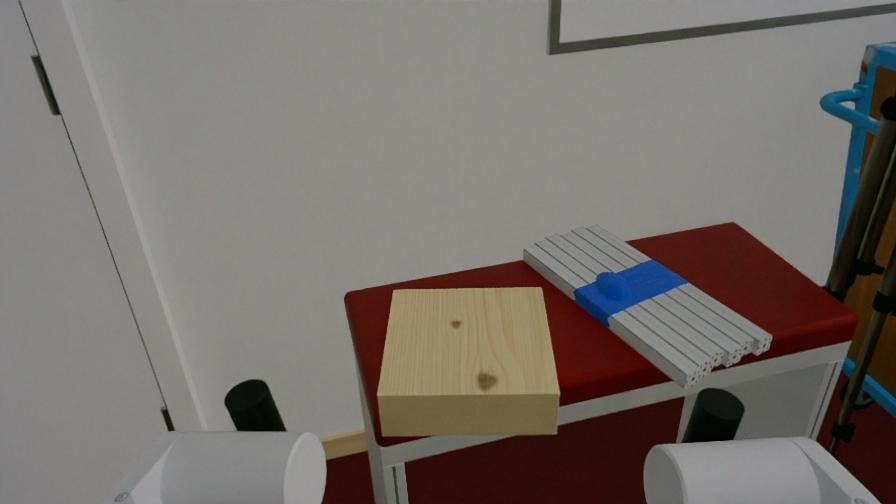

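Scene clock: 278.33 s.
Joint torques (N m): left_arm=[-17.37 2.83 1.28 -7.42 -0.04 -0.39 -0.02] | right_arm=[-20.02 -3.56 -3.33 -8.71 -0.04 0.03 0.04]
External joint torques (N m): left_arm=[2.6 -0.37 0.04 1.01 -0.29 -0.24 -0.02] | right_arm=[-0.92 0.98 -1.86 -0.94 -0.06 0.12 0.04]
Motor temperatures (°C): left_arm=[32 29 32 37 37 33 38] | right_arm=[36 31 32 33 37 37 34]
Wrist force (N): left_arm=[-1.2 0.8 -7.0] | right_arm=[0.0 0.5 -5.2]
Wrist torque (N m): left_arm=[-0.17 -0.10 0.10] | right_arm=[-0.10 0.13 -0.08]
Wrist force, peak (N): left_arm=[-0.9 1.0 -8.4] | right_arm=[0.3 0.3 -5.4]
move: done
base_odometry: x=+0.118 y=+1.394 heading=-0.224
lidar_m: 0.68 1.30 1.49 2.55 2.63 1.48 1.27 1.28 1.46 2.46 1.33 1.05
base_status: not commanded
joint_positions: torso_squat_rad=+0.530 torso_shift_rad=+0.200 torso_pitch_rad=+0.100 torso_yaw_rad=+0.000 left_shoulder_pitch_rad=-0.834 left_shoulder_roll_rad=+0.079 left_shoulder_yaw_rad=-0.063 left_elbow_rad=-0.724 left_forearm_roll_rad=+0.302 left_wrist_pitch_rad=+1.374 left_hand_roll_rad=+0.214 left_gripper_m=+0.000 right_shoulder_pitch_rad=-0.787 right_shoulder_roll_rad=-0.155 right_shoulder_yaw_rad=+0.085 right_elbow_rad=-0.785 right_forearm_roll_rad=-0.366 right_wrist_pitch_rad=+1.398 right_hand_roll_rad=-0.174 right_gripper_m=+0.000 head_pan_rad=+0.000 head_tilt_rad=+0.500
joint_status: all done
wheel_motors_off: 0
motor_effort: left_wheel=+7(7) right_wheel=-6(8)
chest: x=-0.0771 y=+0.0001 z=+1.1803 quat_wxyz=(+0.999, +0.000, +0.050, +0.000) (m; base frame)
left_hand: x=+0.3720 y=+0.1223 z=+0.7653 quat_wxyz=(+0.998, -0.060, -0.001, +0.000) (m; base frame)
left_hand_status: reached (checked arc, planned for 0.3 s): 0 mm and 0.1 deg off.
right_hand: x=+0.3715 y=-0.1576 z=+0.7652 quat_wxyz=(+0.998, +0.060, -0.001, +0.000) (m; base frame)
pictures: none
No camera images: "cameras" was empty.

Scene clock: 278.93 s.
Joint torques (N m): left_arm=[-17.64 2.43 1.49 -7.69 0.04 -0.46 0.06] | right_arm=[-20.85 -4.04 -0.97 -7.86 0.16 0 0.2]
External joint torques (N m): left_arm=[2.32 -0.79 0.25 0.74 -0.2 -0.31 0.06] | right_arm=[-1.47 -0.53 0.24 -0.11 0.14 0.1 0.19]
Motor temperatures (°C): left_arm=[32 29 32 37 37 33 38] | right_arm=[36 31 32 33 37 37 34]
Wrist force (N): left_arm=[-0.7 1.0 -7.7] | right_arm=[0.4 0.3 -4.7]
Wrist torque (N m): left_arm=[-0.19 -0.06 0.08] | right_arm=[-0.07 0.14 -0.07]
Wrist force, peak (N): left_arm=[-1.1 1.3 -8.5] | right_arm=[-0.5 1.5 -5.4]
move: done
base_odometry: x=+0.118 y=+1.394 heading=-0.224
lidar_m: 0.68 1.30 1.48 2.56 2.62 1.46 1.27 1.27 1.45 2.46 1.34 1.07
base_status: not commanded
joint_positions: torso_squat_rad=+0.530 torso_shift_rad=+0.200 torso_pitch_rad=+0.100 torso_yaw_rad=+0.000 left_shoulder_pitch_rad=-0.834 left_shoulder_roll_rad=+0.079 left_shoulder_yaw_rad=-0.063 left_elbow_rad=-0.724 left_forearm_roll_rad=+0.302 left_wrist_pitch_rad=+1.374 left_hand_roll_rad=+0.214 left_gripper_m=+0.000 right_shoulder_pitch_rad=-0.834 right_shoulder_roll_rad=-0.094 right_shoulder_yaw_rad=+0.106 right_elbow_rad=-0.724 right_forearm_roll_rad=-0.342 right_wrist_pitch_rad=+1.369 right_hand_roll_rad=-0.230 right_gripper_m=+0.000 head_pan_rad=+0.000 head_tilt_rad=+0.500
joint_status: all done
wheel_motors_off: 0
motor_effort: left_wheel=+7(7) right_wheel=-8(8)
chest: x=-0.0771 y=+0.0001 z=+1.1803 quat_wxyz=(+0.999, +0.000, +0.050, +0.000) (m; base frame)
left_hand: x=+0.3720 y=+0.1224 z=+0.7652 quat_wxyz=(+0.998, -0.060, -0.001, +0.000) (m; base frame)
right_hand: x=+0.3717 y=-0.1223 z=+0.7650 quat_wxyz=(+0.998, +0.060, +0.000, +0.000) (m; base frame)
right_hand_status: reached (checked arc, planned for 0.3 s): 0 mm and 0.0 deg off.
pictures: none
No camera images: "cameras" was empty.

Scene clock: 281.93 s.
Joint torques (N m): left_arm=[-5.85 -1.74 0.54 -3.8 0.2 0.9 0.01] | right_arm=[-6.6 0.26 -0.03 -4.04 -0.18 1.17 -0.14]
External joint torques (N m): left_arm=[0.55 -0.5 0.59 0.42 -0.24 -0.16 -0.02] | right_arm=[-0.61 -0.48 0 -0.21 0.09 0.12 -0.11]
Motor temperatures (°C): left_arm=[32 29 32 37 36 33 38] | right_arm=[36 31 32 33 37 37 34]
Wrist force (N): left_arm=[3.2 0.8 -5.8] | right_arm=[3.9 0.4 -3.3]
Wrist torque (N m): left_arm=[-0.16 0.20 0.03] | right_arm=[-0.07 0.33 -0.06]
Wrist force, peak (N): left_arm=[-0.7 0.7 -8.0] | right_arm=[4.3 0.3 -4.0]
move: done
base_odometry: x=+0.118 y=+1.394 heading=-0.225
lidar_m: 0.68 1.31 1.49 2.55 2.62 1.47 1.28 1.26 1.46 2.45 1.34 1.06
base_status: not commanded
joint_positions: torso_squat_rad=+0.822 torso_shift_rad=+0.350 torso_pitch_rad=+0.750 torso_yaw_rad=+0.000 left_shoulder_pitch_rad=-0.833 left_shoulder_roll_rad=+0.079 left_shoulder_yaw_rad=-0.063 left_elbow_rad=-0.724 left_forearm_roll_rad=+0.302 left_wrist_pitch_rad=+1.374 left_hand_roll_rad=+0.214 left_gripper_m=+0.000 right_shoulder_pitch_rad=-0.834 right_shoulder_roll_rad=-0.094 right_shoulder_yaw_rad=+0.106 right_elbow_rad=-0.724 right_forearm_roll_rad=-0.342 right_wrist_pitch_rad=+1.369 right_hand_roll_rad=-0.230 right_gripper_m=+0.000 head_pan_rad=+0.000 head_tilt_rad=+0.500
joint_status: all done
wheel_motors_off: 0
motor_effort: left_wheel=+2(9) right_wheel=-4(8)
chest: x=+0.1464 y=+0.0001 z=+0.9547 quat_wxyz=(+0.930, +0.000, +0.366, +0.000) (m; base frame)
left_hand: x=+0.2526 y=+0.1224 z=+0.3524 quat_wxyz=(+0.946, -0.057, +0.318, +0.019) (m; base frame)
right_hand: x=+0.2523 y=-0.1224 z=+0.3524 quat_wxyz=(+0.946, +0.057, +0.319, -0.019) (m; base frame)
pictures: none
No camera images: "cameras" was empty.

Scene clock: 282.97 s.
Joint torques (N m): left_arm=[-6.46 -1.4 -0.03 -5.32 0.01 -0.05 0.17] | right_arm=[-7.04 0.58 -0.13 -4.09 -0.07 1.18 -0.13]
External joint torques (N m): left_arm=[1.11 -0.6 -0.05 0.09 -0.15 0.1 0.18] | right_arm=[-1.05 -0.16 -0.1 -0.26 0.2 0.14 -0.1]
Motor temperatures (°C): left_arm=[32 29 32 37 36 33 38] | right_arm=[36 31 32 32 37 37 34]
Wrist force (N): left_arm=[-0.8 0.9 -7.2] | right_arm=[4.1 0.6 -3.3]
Wrist torque (N m): left_arm=[-0.20 -0.04 0.10] | right_arm=[-0.11 0.36 -0.05]
Wrist force, peak (N): left_arm=[0.5 0.8 -8.5] | right_arm=[4.4 0.5 -3.8]
move: done
base_odometry: x=+0.118 y=+1.394 heading=-0.225
lidar_m: 0.70 1.29 1.48 2.55 2.61 1.46 1.27 1.27 1.47 2.46 1.34 1.06
base_status: not commanded
joint_positions: torso_squat_rad=+0.822 torso_shift_rad=+0.350 torso_pitch_rad=+0.750 torso_yaw_rad=+0.000 left_shoulder_pitch_rad=-0.835 left_shoulder_roll_rad=+0.094 left_shoulder_yaw_rad=-0.104 left_elbow_rad=-0.726 left_forearm_roll_rad=+0.172 left_wrist_pitch_rad=+0.742 left_hand_roll_rad=+0.236 left_gripper_m=+0.000 right_shoulder_pitch_rad=-0.834 right_shoulder_roll_rad=-0.095 right_shoulder_yaw_rad=+0.106 right_elbow_rad=-0.724 right_forearm_roll_rad=-0.342 right_wrist_pitch_rad=+1.369 right_hand_roll_rad=-0.230 right_gripper_m=+0.000 head_pan_rad=+0.000 head_tilt_rad=+0.500
joint_status: all done
wheel_motors_off: 0
motor_effort: left_wheel=+2(3) right_wheel=-2(4)
chest: x=+0.1464 y=+0.0001 z=+0.9547 quat_wxyz=(+0.930, +0.000, +0.366, +0.000) (m; base frame)
left_hand: x=+0.3916 y=+0.1225 z=+0.3062 quat_wxyz=(+0.998, -0.060, +0.000, +0.000) (m; base frame)
left_hand_status: reached (checked arc, planned for 0.7 s): 0 mm and 0.0 deg off.
right_hand: x=+0.2523 y=-0.1225 z=+0.3524 quat_wxyz=(+0.946, +0.057, +0.318, -0.019) (m; base frame)
pictures: none
No camera images: "cameras" was empty.

Scene clock: 284.00 s.
Joint torques (N m): left_arm=[-6.87 -1.65 -0.33 -5.58 0.16 -0.17 0.28] | right_arm=[-7.61 0.27 0.81 -5.04 -0.17 0.29 -0.25]
External joint torques (N m): left_arm=[0.71 -0.85 -0.35 -0.17 0 -0.02 0.28] | right_arm=[-0.46 -0.04 0.94 -0.09 -0.19 0.39 -0.25]
Motor temperatures (°C): left_arm=[32 29 32 37 36 33 38] | right_arm=[36 31 32 32 37 37 34]
Wrist force (N): left_arm=[-0.6 1.1 -7.3] | right_arm=[-0.1 0.2 -4.8]
Wrist torque (N m): left_arm=[-0.25 -0.01 0.07] | right_arm=[-0.08 0.07 -0.07]
Wrist force, peak (N): left_arm=[-0.7 1.5 -8.0] | right_arm=[4.1 0.5 -3.8]
move: done
base_odometry: x=+0.118 y=+1.394 heading=-0.225
lidar_m: 0.69 1.30 1.47 2.55 2.62 1.47 1.27 1.26 1.46 2.46 1.33 1.05
base_status: not commanded
joint_positions: torso_squat_rad=+0.822 torso_shift_rad=+0.350 torso_pitch_rad=+0.750 torso_yaw_rad=+0.000 left_shoulder_pitch_rad=-0.835 left_shoulder_roll_rad=+0.094 left_shoulder_yaw_rad=-0.104 left_elbow_rad=-0.726 left_forearm_roll_rad=+0.172 left_wrist_pitch_rad=+0.742 left_hand_roll_rad=+0.236 left_gripper_m=+0.000 right_shoulder_pitch_rad=-0.837 right_shoulder_roll_rad=-0.110 right_shoulder_yaw_rad=+0.147 right_elbow_rad=-0.726 right_forearm_roll_rad=-0.197 right_wrist_pitch_rad=+0.739 right_hand_roll_rad=-0.261 right_gripper_m=+0.000 head_pan_rad=+0.000 head_tilt_rad=+0.500
joint_status: all done
wheel_motors_off: 0
motor_effort: left_wheel=+2(3) right_wheel=-2(7)
chest: x=+0.1464 y=+0.0001 z=+0.9547 quat_wxyz=(+0.930, +0.000, +0.366, +0.000) (m; base frame)
left_hand: x=+0.3916 y=+0.1225 z=+0.3062 quat_wxyz=(+0.998, -0.060, +0.000, +0.000) (m; base frame)
right_hand: x=+0.3914 y=-0.1226 z=+0.3061 quat_wxyz=(+0.998, +0.060, +0.000, +0.000) (m; base frame)
right_hand_status: reached (checked arc, planned for 0.7 s): 0 mm and 0.0 deg off.
pictures: head_camera, left_wrist_camera, right_wrist_camera
camera_calibration:
head_camera: T_world_to_cam=[[-0.0176497, -0.999502, -0.0261764, 0.0328199], [-0.929225, 0.026062, -0.368594, 0.729661], [0.369092, 0.0178182, -0.929222, 0.843966], [0, 0, 0, 1]] pos_world=[0.367097, -0.00125082, 1.05404]
left_wrist_camera: T_world_to_cam=[[0.999598, 0.0259298, -0.0114722, -0.391608], [0.0278925, -0.826511, 0.562229, -0.0527748], [0.00509651, -0.562322, -0.826902, 0.392575], [0, 0, 0, 1]] pos_world=[0.390922, 0.187289, 0.3498]
right_wrist_camera: T_world_to_cam=[[-0.999241, -0.0251848, -0.0297073, 0.395839], [-0.0380432, 0.79448, 0.606098, -0.0461787], [0.00833734, 0.606768, -0.794835, 0.386601], [0, 0, 0, 1]] pos_world=[0.390558, -0.18792, 0.347032]

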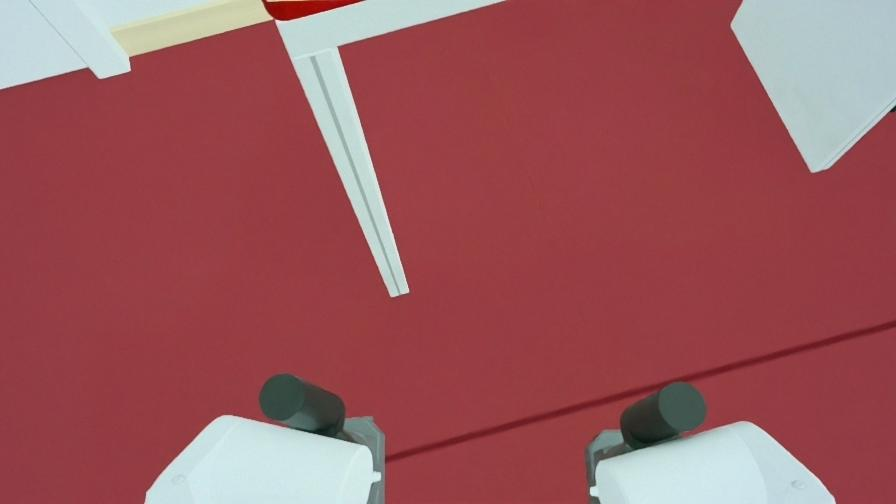

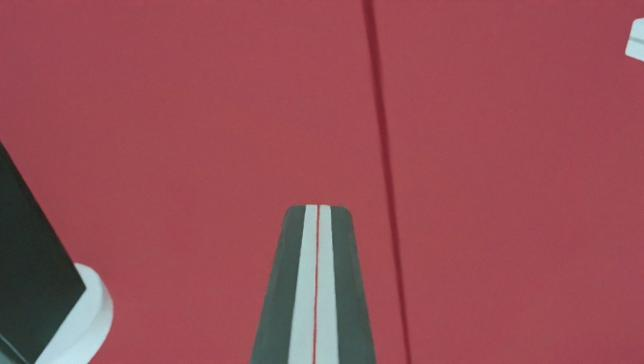

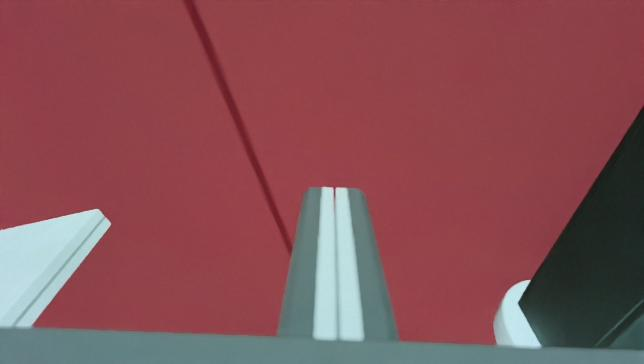

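>>> move(
  target={"side":"left","x":0.3915,"y":0.15,"z":0.306,"quat_wxyz":[0.9982,-0.06,0,0]},
  cameras=[],
)

>>> move(
  target={"side":"right","x":0.3915,"y":-0.15,"z":0.306,"quat_wxyz":[0.9982,0.06,0,0]},
  cameras=[],
)

>>> move(
  joints={"torso_squat_rad":0.485,"torso_shift_rad":0.2,"torso_pitch_rad":0.1,"left_shoulder_pitch_rad":-0.786,"left_shoulder_roll_rad":0.138,"left_shoulder_yaw_rad":-0.042,"left_elbow_rad":-0.787,"left_forearm_roll_rad":0.326,"left_wrist_pitch_rad":1.404,"left_hand_roll_rad":0.157,"right_shoulder_pitch_rad":-0.787,"right_shoulder_roll_rad":-0.155,"right_shoulder_yaw_rad":0.085,"right_elbow_rad":-0.785,"right_forearm_roll_rad":-0.366,"right_wrist_pitch_rad":1.398,"right_hand_roll_rad":-0.174},
  cameras=[],
)

>>> move(
  base={"turn_rad_s":0.1,"for_s":0.46},
  cameras=[],
)

>>> move(
  base={"x_m_s":0.2,"for_s":2.065},
  cameras=[],
)

>>> move(
  base={"turn_rad_s":-0.1,"for_s":0.46},
)

Scene clock: 294.93 s.
Joint torques (N m): left_arm=[-6.96 -0.66 1.07 -5.94 0.14 -0.25 0] | right_arm=[-8.16 0.26 1.04 -5.18 -0.15 0.07 -0.09]
External joint torques (N m): left_arm=[0.13 -1.14 0.75 -0.51 -0.02 -0.12 0.01] | right_arm=[-1.02 -0.05 1.16 -0.23 -0.17 0.17 -0.09]
Motor temperatures (°C): left_arm=[32 29 32 37 36 33 38] | right_arm=[35 31 32 32 37 36 34]
Wrist force (N): left_arm=[-0.8 1.2 -8.1] | right_arm=[-0.3 0.8 -4.6]
Wrist torque (N m): left_arm=[-0.28 -0.08 0.08] | right_arm=[-0.15 0.04 -0.05]
Wrist force, peak (N): left_arm=[-1.2 0.2 -8.4] | right_arm=[0.8 1.2 -5.3]
move: done
base_odometry: x=+0.118 y=+1.394 heading=-0.225
lidar_m: 0.70 1.30 1.48 2.56 2.62 1.47 1.27 1.26 1.45 2.47 1.34 1.06
base_status: not commanded
joint_positions: torso_squat_rad=+0.822 torso_shift_rad=+0.350 torso_pitch_rad=+0.750 torso_yaw_rad=+0.000 left_shoulder_pitch_rad=-0.802 left_shoulder_roll_rad=+0.141 left_shoulder_yaw_rad=-0.086 left_elbow_rad=-0.766 left_forearm_roll_rad=+0.234 left_wrist_pitch_rad=+0.756 left_hand_roll_rad=+0.166 left_gripper_m=+0.000 right_shoulder_pitch_rad=-0.837 right_shoulder_roll_rad=-0.110 right_shoulder_yaw_rad=+0.147 right_elbow_rad=-0.726 right_forearm_roll_rad=-0.197 right_wrist_pitch_rad=+0.739 right_hand_roll_rad=-0.261 right_gripper_m=+0.000 head_pan_rad=+0.000 head_tilt_rad=+0.500
joint_status: all done
wheel_motors_off: 0
motor_effort: left_wheel=+2(2) right_wheel=-3(4)
chest: x=+0.1464 y=+0.0001 z=+0.9547 quat_wxyz=(+0.930, +0.000, +0.366, +0.000) (m; base frame)
left_hand: x=+0.3915 y=+0.1501 z=+0.3059 quat_wxyz=(+0.998, -0.060, +0.000, +0.000) (m; base frame)
left_hand_status: reached (checked arc, planned for 0.3 s): 0 mm and 0.0 deg off.
right_hand: x=+0.3914 y=-0.1226 z=+0.3061 quat_wxyz=(+0.998, +0.060, +0.000, +0.000) (m; base frame)
pictures: none
No camera images: "cameras" was empty.

Scene clock: 295.53 s.
Joint torques (N m): left_arm=[-6.53 -0.55 1.22 -5.99 0.19 -0.25 -0.07] | right_arm=[-6.67 0.09 -1.56 -5.76 -0.17 0.04 -0.23]
External joint torques (N m): left_arm=[0.57 -1.02 0.9 -0.56 0.02 -0.11 -0.07] | right_arm=[-0.02 1.04 -1.15 -0.82 -0.19 0.13 -0.23]
Motor temperatures (°C): left_arm=[32 29 32 37 36 33 38] | right_arm=[35 31 32 32 37 36 34]
Wrist force (N): left_arm=[-0.5 0.6 -8.2] | right_arm=[0.2 0.7 -4.7]
Wrist torque (N m): left_arm=[-0.19 0.00 0.09] | right_arm=[-0.13 0.13 -0.08]
Wrist force, peak (N): left_arm=[-0.5 0.6 -8.2] | right_arm=[-0.4 1.6 -5.5]
move: done
base_odometry: x=+0.118 y=+1.394 heading=-0.225
lidar_m: 0.69 1.31 1.49 2.54 2.63 1.49 1.27 1.27 1.46 2.47 1.35 1.06
base_status: not commanded
joint_positions: torso_squat_rad=+0.822 torso_shift_rad=+0.350 torso_pitch_rad=+0.750 torso_yaw_rad=+0.000 left_shoulder_pitch_rad=-0.802 left_shoulder_roll_rad=+0.141 left_shoulder_yaw_rad=-0.086 left_elbow_rad=-0.766 left_forearm_roll_rad=+0.234 left_wrist_pitch_rad=+0.756 left_hand_roll_rad=+0.166 left_gripper_m=+0.000 right_shoulder_pitch_rad=-0.804 right_shoulder_roll_rad=-0.158 right_shoulder_yaw_rad=+0.129 right_elbow_rad=-0.766 right_forearm_roll_rad=-0.259 right_wrist_pitch_rad=+0.752 right_hand_roll_rad=-0.191 right_gripper_m=+0.000 head_pan_rad=+0.000 head_tilt_rad=+0.500
joint_status: all done
wheel_motors_off: 0
motor_effort: left_wheel=+1(3) right_wheel=-1(4)
chest: x=+0.1464 y=+0.0001 z=+0.9547 quat_wxyz=(+0.930, +0.000, +0.366, +0.000) (m; base frame)
left_hand: x=+0.3915 y=+0.1500 z=+0.3059 quat_wxyz=(+0.998, -0.060, +0.000, +0.000) (m; base frame)
right_hand: x=+0.3915 y=-0.1501 z=+0.3059 quat_wxyz=(+0.998, +0.060, +0.000, +0.000) (m; base frame)
right_hand_status: reached (checked arc, planned for 0.3 s): 0 mm and 0.0 deg off.
pictures: none
No camera images: "cameras" was empty.

Scene clock: 298.53 s.
Joint torques (N m): left_arm=[-17.62 3.13 2.91 -8.47 0.19 -0.41 -0.22] | right_arm=[-18.94 -4.06 -2.98 -8.29 -0.07 -0.09 0.18]
External joint torques (N m): left_arm=[2.1 -1.12 1.41 -0.02 -0.06 -0.26 -0.21] | right_arm=[0.16 0.48 -1.5 -0.53 -0.09 0 0.18]
Motor temperatures (°C): left_arm=[32 29 32 37 36 33 38] | right_arm=[35 31 32 32 37 36 34]
Wrist force (N): left_arm=[-1.1 0.7 -7.3] | right_arm=[0.1 0.4 -4.5]
Wrist torque (N m): left_arm=[-0.18 -0.06 0.07] | right_arm=[-0.08 0.10 -0.10]
Wrist force, peak (N): left_arm=[-0.1 2.2 -8.4] | right_arm=[0.8 2.6 -5.9]
move: done
base_odometry: x=+0.118 y=+1.394 heading=-0.225
lidar_m: 0.69 1.30 1.49 2.54 2.63 1.45 1.27 1.27 1.46 2.46 1.34 1.07
base_status: not commanded
joint_positions: torso_squat_rad=+0.485 torso_shift_rad=+0.200 torso_pitch_rad=+0.100 torso_yaw_rad=+0.000 left_shoulder_pitch_rad=-0.786 left_shoulder_roll_rad=+0.138 left_shoulder_yaw_rad=-0.042 left_elbow_rad=-0.787 left_forearm_roll_rad=+0.326 left_wrist_pitch_rad=+1.404 left_hand_roll_rad=+0.157 left_gripper_m=+0.000 right_shoulder_pitch_rad=-0.787 right_shoulder_roll_rad=-0.155 right_shoulder_yaw_rad=+0.085 right_elbow_rad=-0.785 right_forearm_roll_rad=-0.366 right_wrist_pitch_rad=+1.398 right_hand_roll_rad=-0.174 right_gripper_m=+0.000 head_pan_rad=+0.000 head_tilt_rad=+0.500
joint_status: all done
wheel_motors_off: 0
motor_effort: left_wheel=+3(4) right_wheel=-1(4)
chest: x=-0.0741 y=+0.0001 z=+1.1953 quat_wxyz=(+0.999, +0.000, +0.050, +0.000) (m; base frame)
left_hand: x=+0.3751 y=+0.1577 z=+0.7807 quat_wxyz=(+0.998, -0.060, -0.002, +0.000) (m; base frame)
right_hand: x=+0.3744 y=-0.1577 z=+0.7801 quat_wxyz=(+0.998, +0.059, -0.001, +0.000) (m; base frame)
pictures: none
No camera images: "cameras" was empty.

Scene clock: 299.57 s.
Joint torques (N m): left_arm=[-17.39 3.26 2.77 -8.64 0.16 -0.28 -0.26] | right_arm=[-19.25 -3.86 -3.12 -8.43 -0.11 0.08 0.17]
External joint torques (N m): left_arm=[2.32 -1 1.28 -0.19 -0.09 -0.13 -0.26] | right_arm=[-0.16 0.68 -1.65 -0.66 -0.12 0.17 0.16]
Motor temperatures (°C): left_arm=[32 29 32 37 36 33 38] | right_arm=[35 31 32 32 37 36 34]
Wrist force (N): left_arm=[-0.3 0.7 -7.8] | right_arm=[0.4 0.8 -4.8]
Wrist torque (N m): left_arm=[-0.21 0.02 0.08] | right_arm=[-0.16 0.13 -0.10]
Wrist force, peak (N): left_arm=[-0.4 0.8 -8.4] | right_arm=[0.2 1.0 -5.4]
move: done
base_odometry: x=+0.118 y=+1.394 heading=-0.179
lidar_m: 0.68 1.31 1.53 2.78 2.42 1.43 1.27 1.26 1.50 2.67 1.32 1.06
base_status: done (sent for 0.47 of 0.47 s)
joint_positions: torso_squat_rad=+0.485 torso_shift_rad=+0.200 torso_pitch_rad=+0.100 torso_yaw_rad=+0.000 left_shoulder_pitch_rad=-0.786 left_shoulder_roll_rad=+0.138 left_shoulder_yaw_rad=-0.042 left_elbow_rad=-0.787 left_forearm_roll_rad=+0.326 left_wrist_pitch_rad=+1.404 left_hand_roll_rad=+0.157 left_gripper_m=+0.000 right_shoulder_pitch_rad=-0.787 right_shoulder_roll_rad=-0.155 right_shoulder_yaw_rad=+0.085 right_elbow_rad=-0.785 right_forearm_roll_rad=-0.366 right_wrist_pitch_rad=+1.398 right_hand_roll_rad=-0.174 right_gripper_m=+0.000 head_pan_rad=+0.000 head_tilt_rad=+0.500
joint_status: not commanded
wheel_motors_off: 0
motor_effort: left_wheel=-13(43) right_wheel=+24(40)
chest: x=-0.0741 y=+0.0001 z=+1.1953 quat_wxyz=(+0.999, +0.000, +0.050, +0.000) (m; base frame)
left_hand: x=+0.3751 y=+0.1577 z=+0.7807 quat_wxyz=(+0.998, -0.060, -0.002, +0.000) (m; base frame)
right_hand: x=+0.3744 y=-0.1577 z=+0.7801 quat_wxyz=(+0.998, +0.059, -0.001, +0.000) (m; base frame)
pictures: none
No camera images: "cameras" was empty.

Scene clock: 302.53 s.
Joint torques (N m): left_arm=[-17.19 3.02 2.9 -8.47 0.23 -0.36 -0.2] | right_arm=[-19.85 -4.32 -2.98 -8.44 -0.23 -0.11 0.13]
External joint torques (N m): left_arm=[2.52 -1.23 1.41 -0.02 -0.01 -0.21 -0.2] | right_arm=[-0.76 0.22 -1.5 -0.68 -0.25 -0.02 0.13]
Motor temperatures (°C): left_arm=[32 29 32 37 36 33 38] | right_arm=[35 31 32 32 36 36 34]
Wrist force (N): left_arm=[-0.8 0.9 -6.9] | right_arm=[0.1 0.8 -5.3]
Wrist torque (N m): left_arm=[-0.20 -0.01 0.10] | right_arm=[-0.13 0.10 -0.11]
Wrist force, peak (N): left_arm=[-0.6 0.8 -8.5] | right_arm=[-0.3 0.0 -5.4]
move: done
base_odometry: x=+0.525 y=+1.320 heading=-0.179
lidar_m: 0.29 0.28 1.04 1.85 3.20 1.89 1.66 1.67 1.96 3.50 0.75 0.83
base_status: done (sent for 2.07 of 2.07 s)
joint_positions: torso_squat_rad=+0.485 torso_shift_rad=+0.200 torso_pitch_rad=+0.100 torso_yaw_rad=+0.000 left_shoulder_pitch_rad=-0.786 left_shoulder_roll_rad=+0.138 left_shoulder_yaw_rad=-0.042 left_elbow_rad=-0.787 left_forearm_roll_rad=+0.326 left_wrist_pitch_rad=+1.404 left_hand_roll_rad=+0.157 left_gripper_m=+0.000 right_shoulder_pitch_rad=-0.787 right_shoulder_roll_rad=-0.155 right_shoulder_yaw_rad=+0.085 right_elbow_rad=-0.785 right_forearm_roll_rad=-0.366 right_wrist_pitch_rad=+1.398 right_hand_roll_rad=-0.174 right_gripper_m=+0.000 head_pan_rad=+0.000 head_tilt_rad=+0.500
joint_status: not commanded
wheel_motors_off: 0
motor_effort: left_wheel=+4(28) right_wheel=-3(58)
chest: x=-0.0740 y=+0.0001 z=+1.1953 quat_wxyz=(+0.999, +0.000, +0.050, +0.000) (m; base frame)
left_hand: x=+0.3751 y=+0.1577 z=+0.7806 quat_wxyz=(+0.998, -0.060, -0.002, +0.000) (m; base frame)
right_hand: x=+0.3743 y=-0.1577 z=+0.7800 quat_wxyz=(+0.998, +0.059, -0.001, +0.000) (m; base frame)
pictures: none
No camera images: "cameras" was empty.

Scene clock: 303.53 s.
Joint torques (N m): left_arm=[-17.22 2.94 3 -8.51 0.37 -0.32 -0.21] | right_arm=[-19.4 -3.92 -3.42 -8.41 -0.02 -0.07 0.11]
External joint torques (N m): left_arm=[2.49 -1.31 1.51 -0.06 0.12 -0.18 -0.2] | right_arm=[-0.31 0.62 -1.95 -0.65 -0.04 0.02 0.11]
Motor temperatures (°C): left_arm=[32 29 32 37 36 33 38] | right_arm=[35 31 32 32 36 36 34]
Wrist force (N): left_arm=[-0.3 0.4 -7.8] | right_arm=[0.3 0.6 -5.1]
Wrist torque (N m): left_arm=[-0.18 0.04 0.06] | right_arm=[-0.11 0.16 -0.08]
Wrist force, peak (N): left_arm=[-1.5 1.0 -8.4] | right_arm=[0.0 0.1 -5.4]
move: done
base_odometry: x=+0.525 y=+1.320 heading=-0.225
lidar_m: 0.88 0.29 1.02 1.71 3.47 1.94 1.67 1.67 1.92 3.25 0.74 0.80
base_status: done (sent for 0.47 of 0.47 s)
joint_positions: torso_squat_rad=+0.485 torso_shift_rad=+0.200 torso_pitch_rad=+0.100 torso_yaw_rad=+0.000 left_shoulder_pitch_rad=-0.786 left_shoulder_roll_rad=+0.138 left_shoulder_yaw_rad=-0.042 left_elbow_rad=-0.787 left_forearm_roll_rad=+0.326 left_wrist_pitch_rad=+1.404 left_hand_roll_rad=+0.157 left_gripper_m=+0.000 right_shoulder_pitch_rad=-0.787 right_shoulder_roll_rad=-0.155 right_shoulder_yaw_rad=+0.085 right_elbow_rad=-0.785 right_forearm_roll_rad=-0.366 right_wrist_pitch_rad=+1.398 right_hand_roll_rad=-0.174 right_gripper_m=+0.000 head_pan_rad=+0.000 head_tilt_rad=+0.500
joint_status: not commanded
wheel_motors_off: 0
motor_effort: left_wheel=+9(25) right_wheel=-18(26)
chest: x=-0.0741 y=+0.0001 z=+1.1953 quat_wxyz=(+0.999, +0.000, +0.050, +0.000) (m; base frame)
left_hand: x=+0.3751 y=+0.1577 z=+0.7806 quat_wxyz=(+0.998, -0.060, -0.002, +0.000) (m; base frame)
right_hand: x=+0.3743 y=-0.1577 z=+0.7800 quat_wxyz=(+0.998, +0.059, -0.001, +0.000) (m; base frame)
pictures: head_camera, left_wrist_camera, right_wrist_camera
camera_calibration:
head_camera: T_world_to_cam=[[0.00184319, -0.999504, -0.0314327, 0.0429286], [-0.516689, 0.02596, -0.85578, 1.22637], [0.856171, 0.0178183, -0.516385, 0.691531], [0, 0, 0, 1]] pos_world=[0.0415019, -0.00125112, 1.40795]
left_wrist_camera: T_world_to_cam=[[0.999628, 0.0261807, -0.00759786, -0.373747], [0.0259287, -0.827044, 0.561539, -0.288571], [0.0084177, -0.561527, -0.827415, 0.803817], [0, 0, 0, 1]] pos_world=[0.374325, 0.222489, 0.824295]
right_wrist_camera: T_world_to_cam=[[-0.999184, -0.0254645, -0.0313548, 0.393222], [-0.0392531, 0.795221, 0.605048, -0.304686], [0.00952671, 0.605785, -0.795571, 0.784655], [0, 0, 0, 1]] pos_world=[0.373466, -0.223026, 0.820928]

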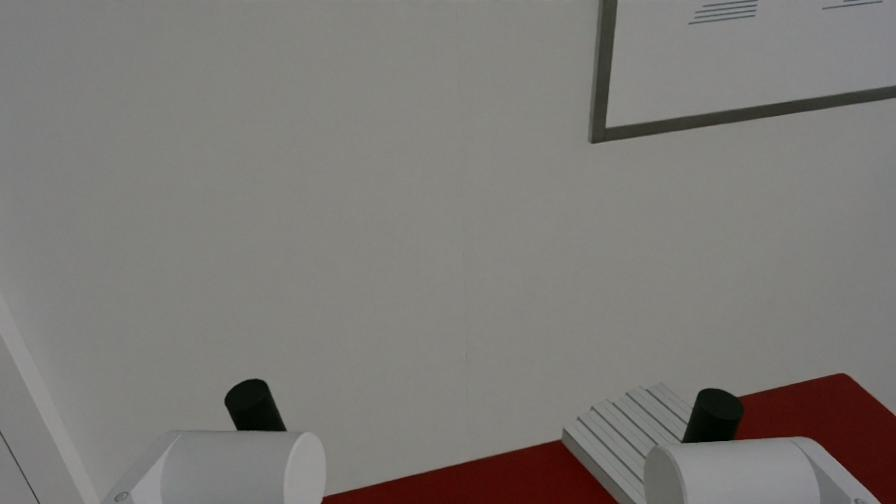

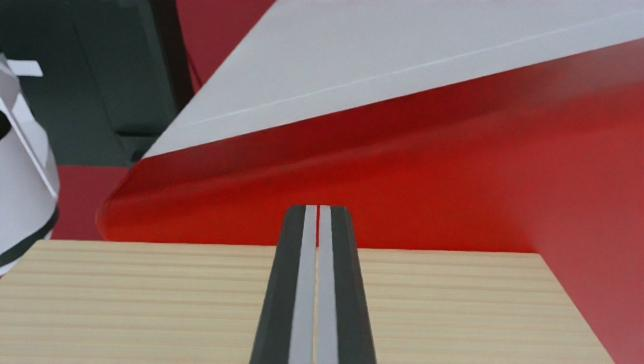

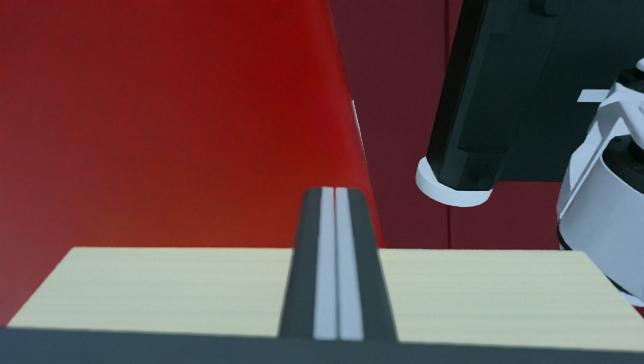

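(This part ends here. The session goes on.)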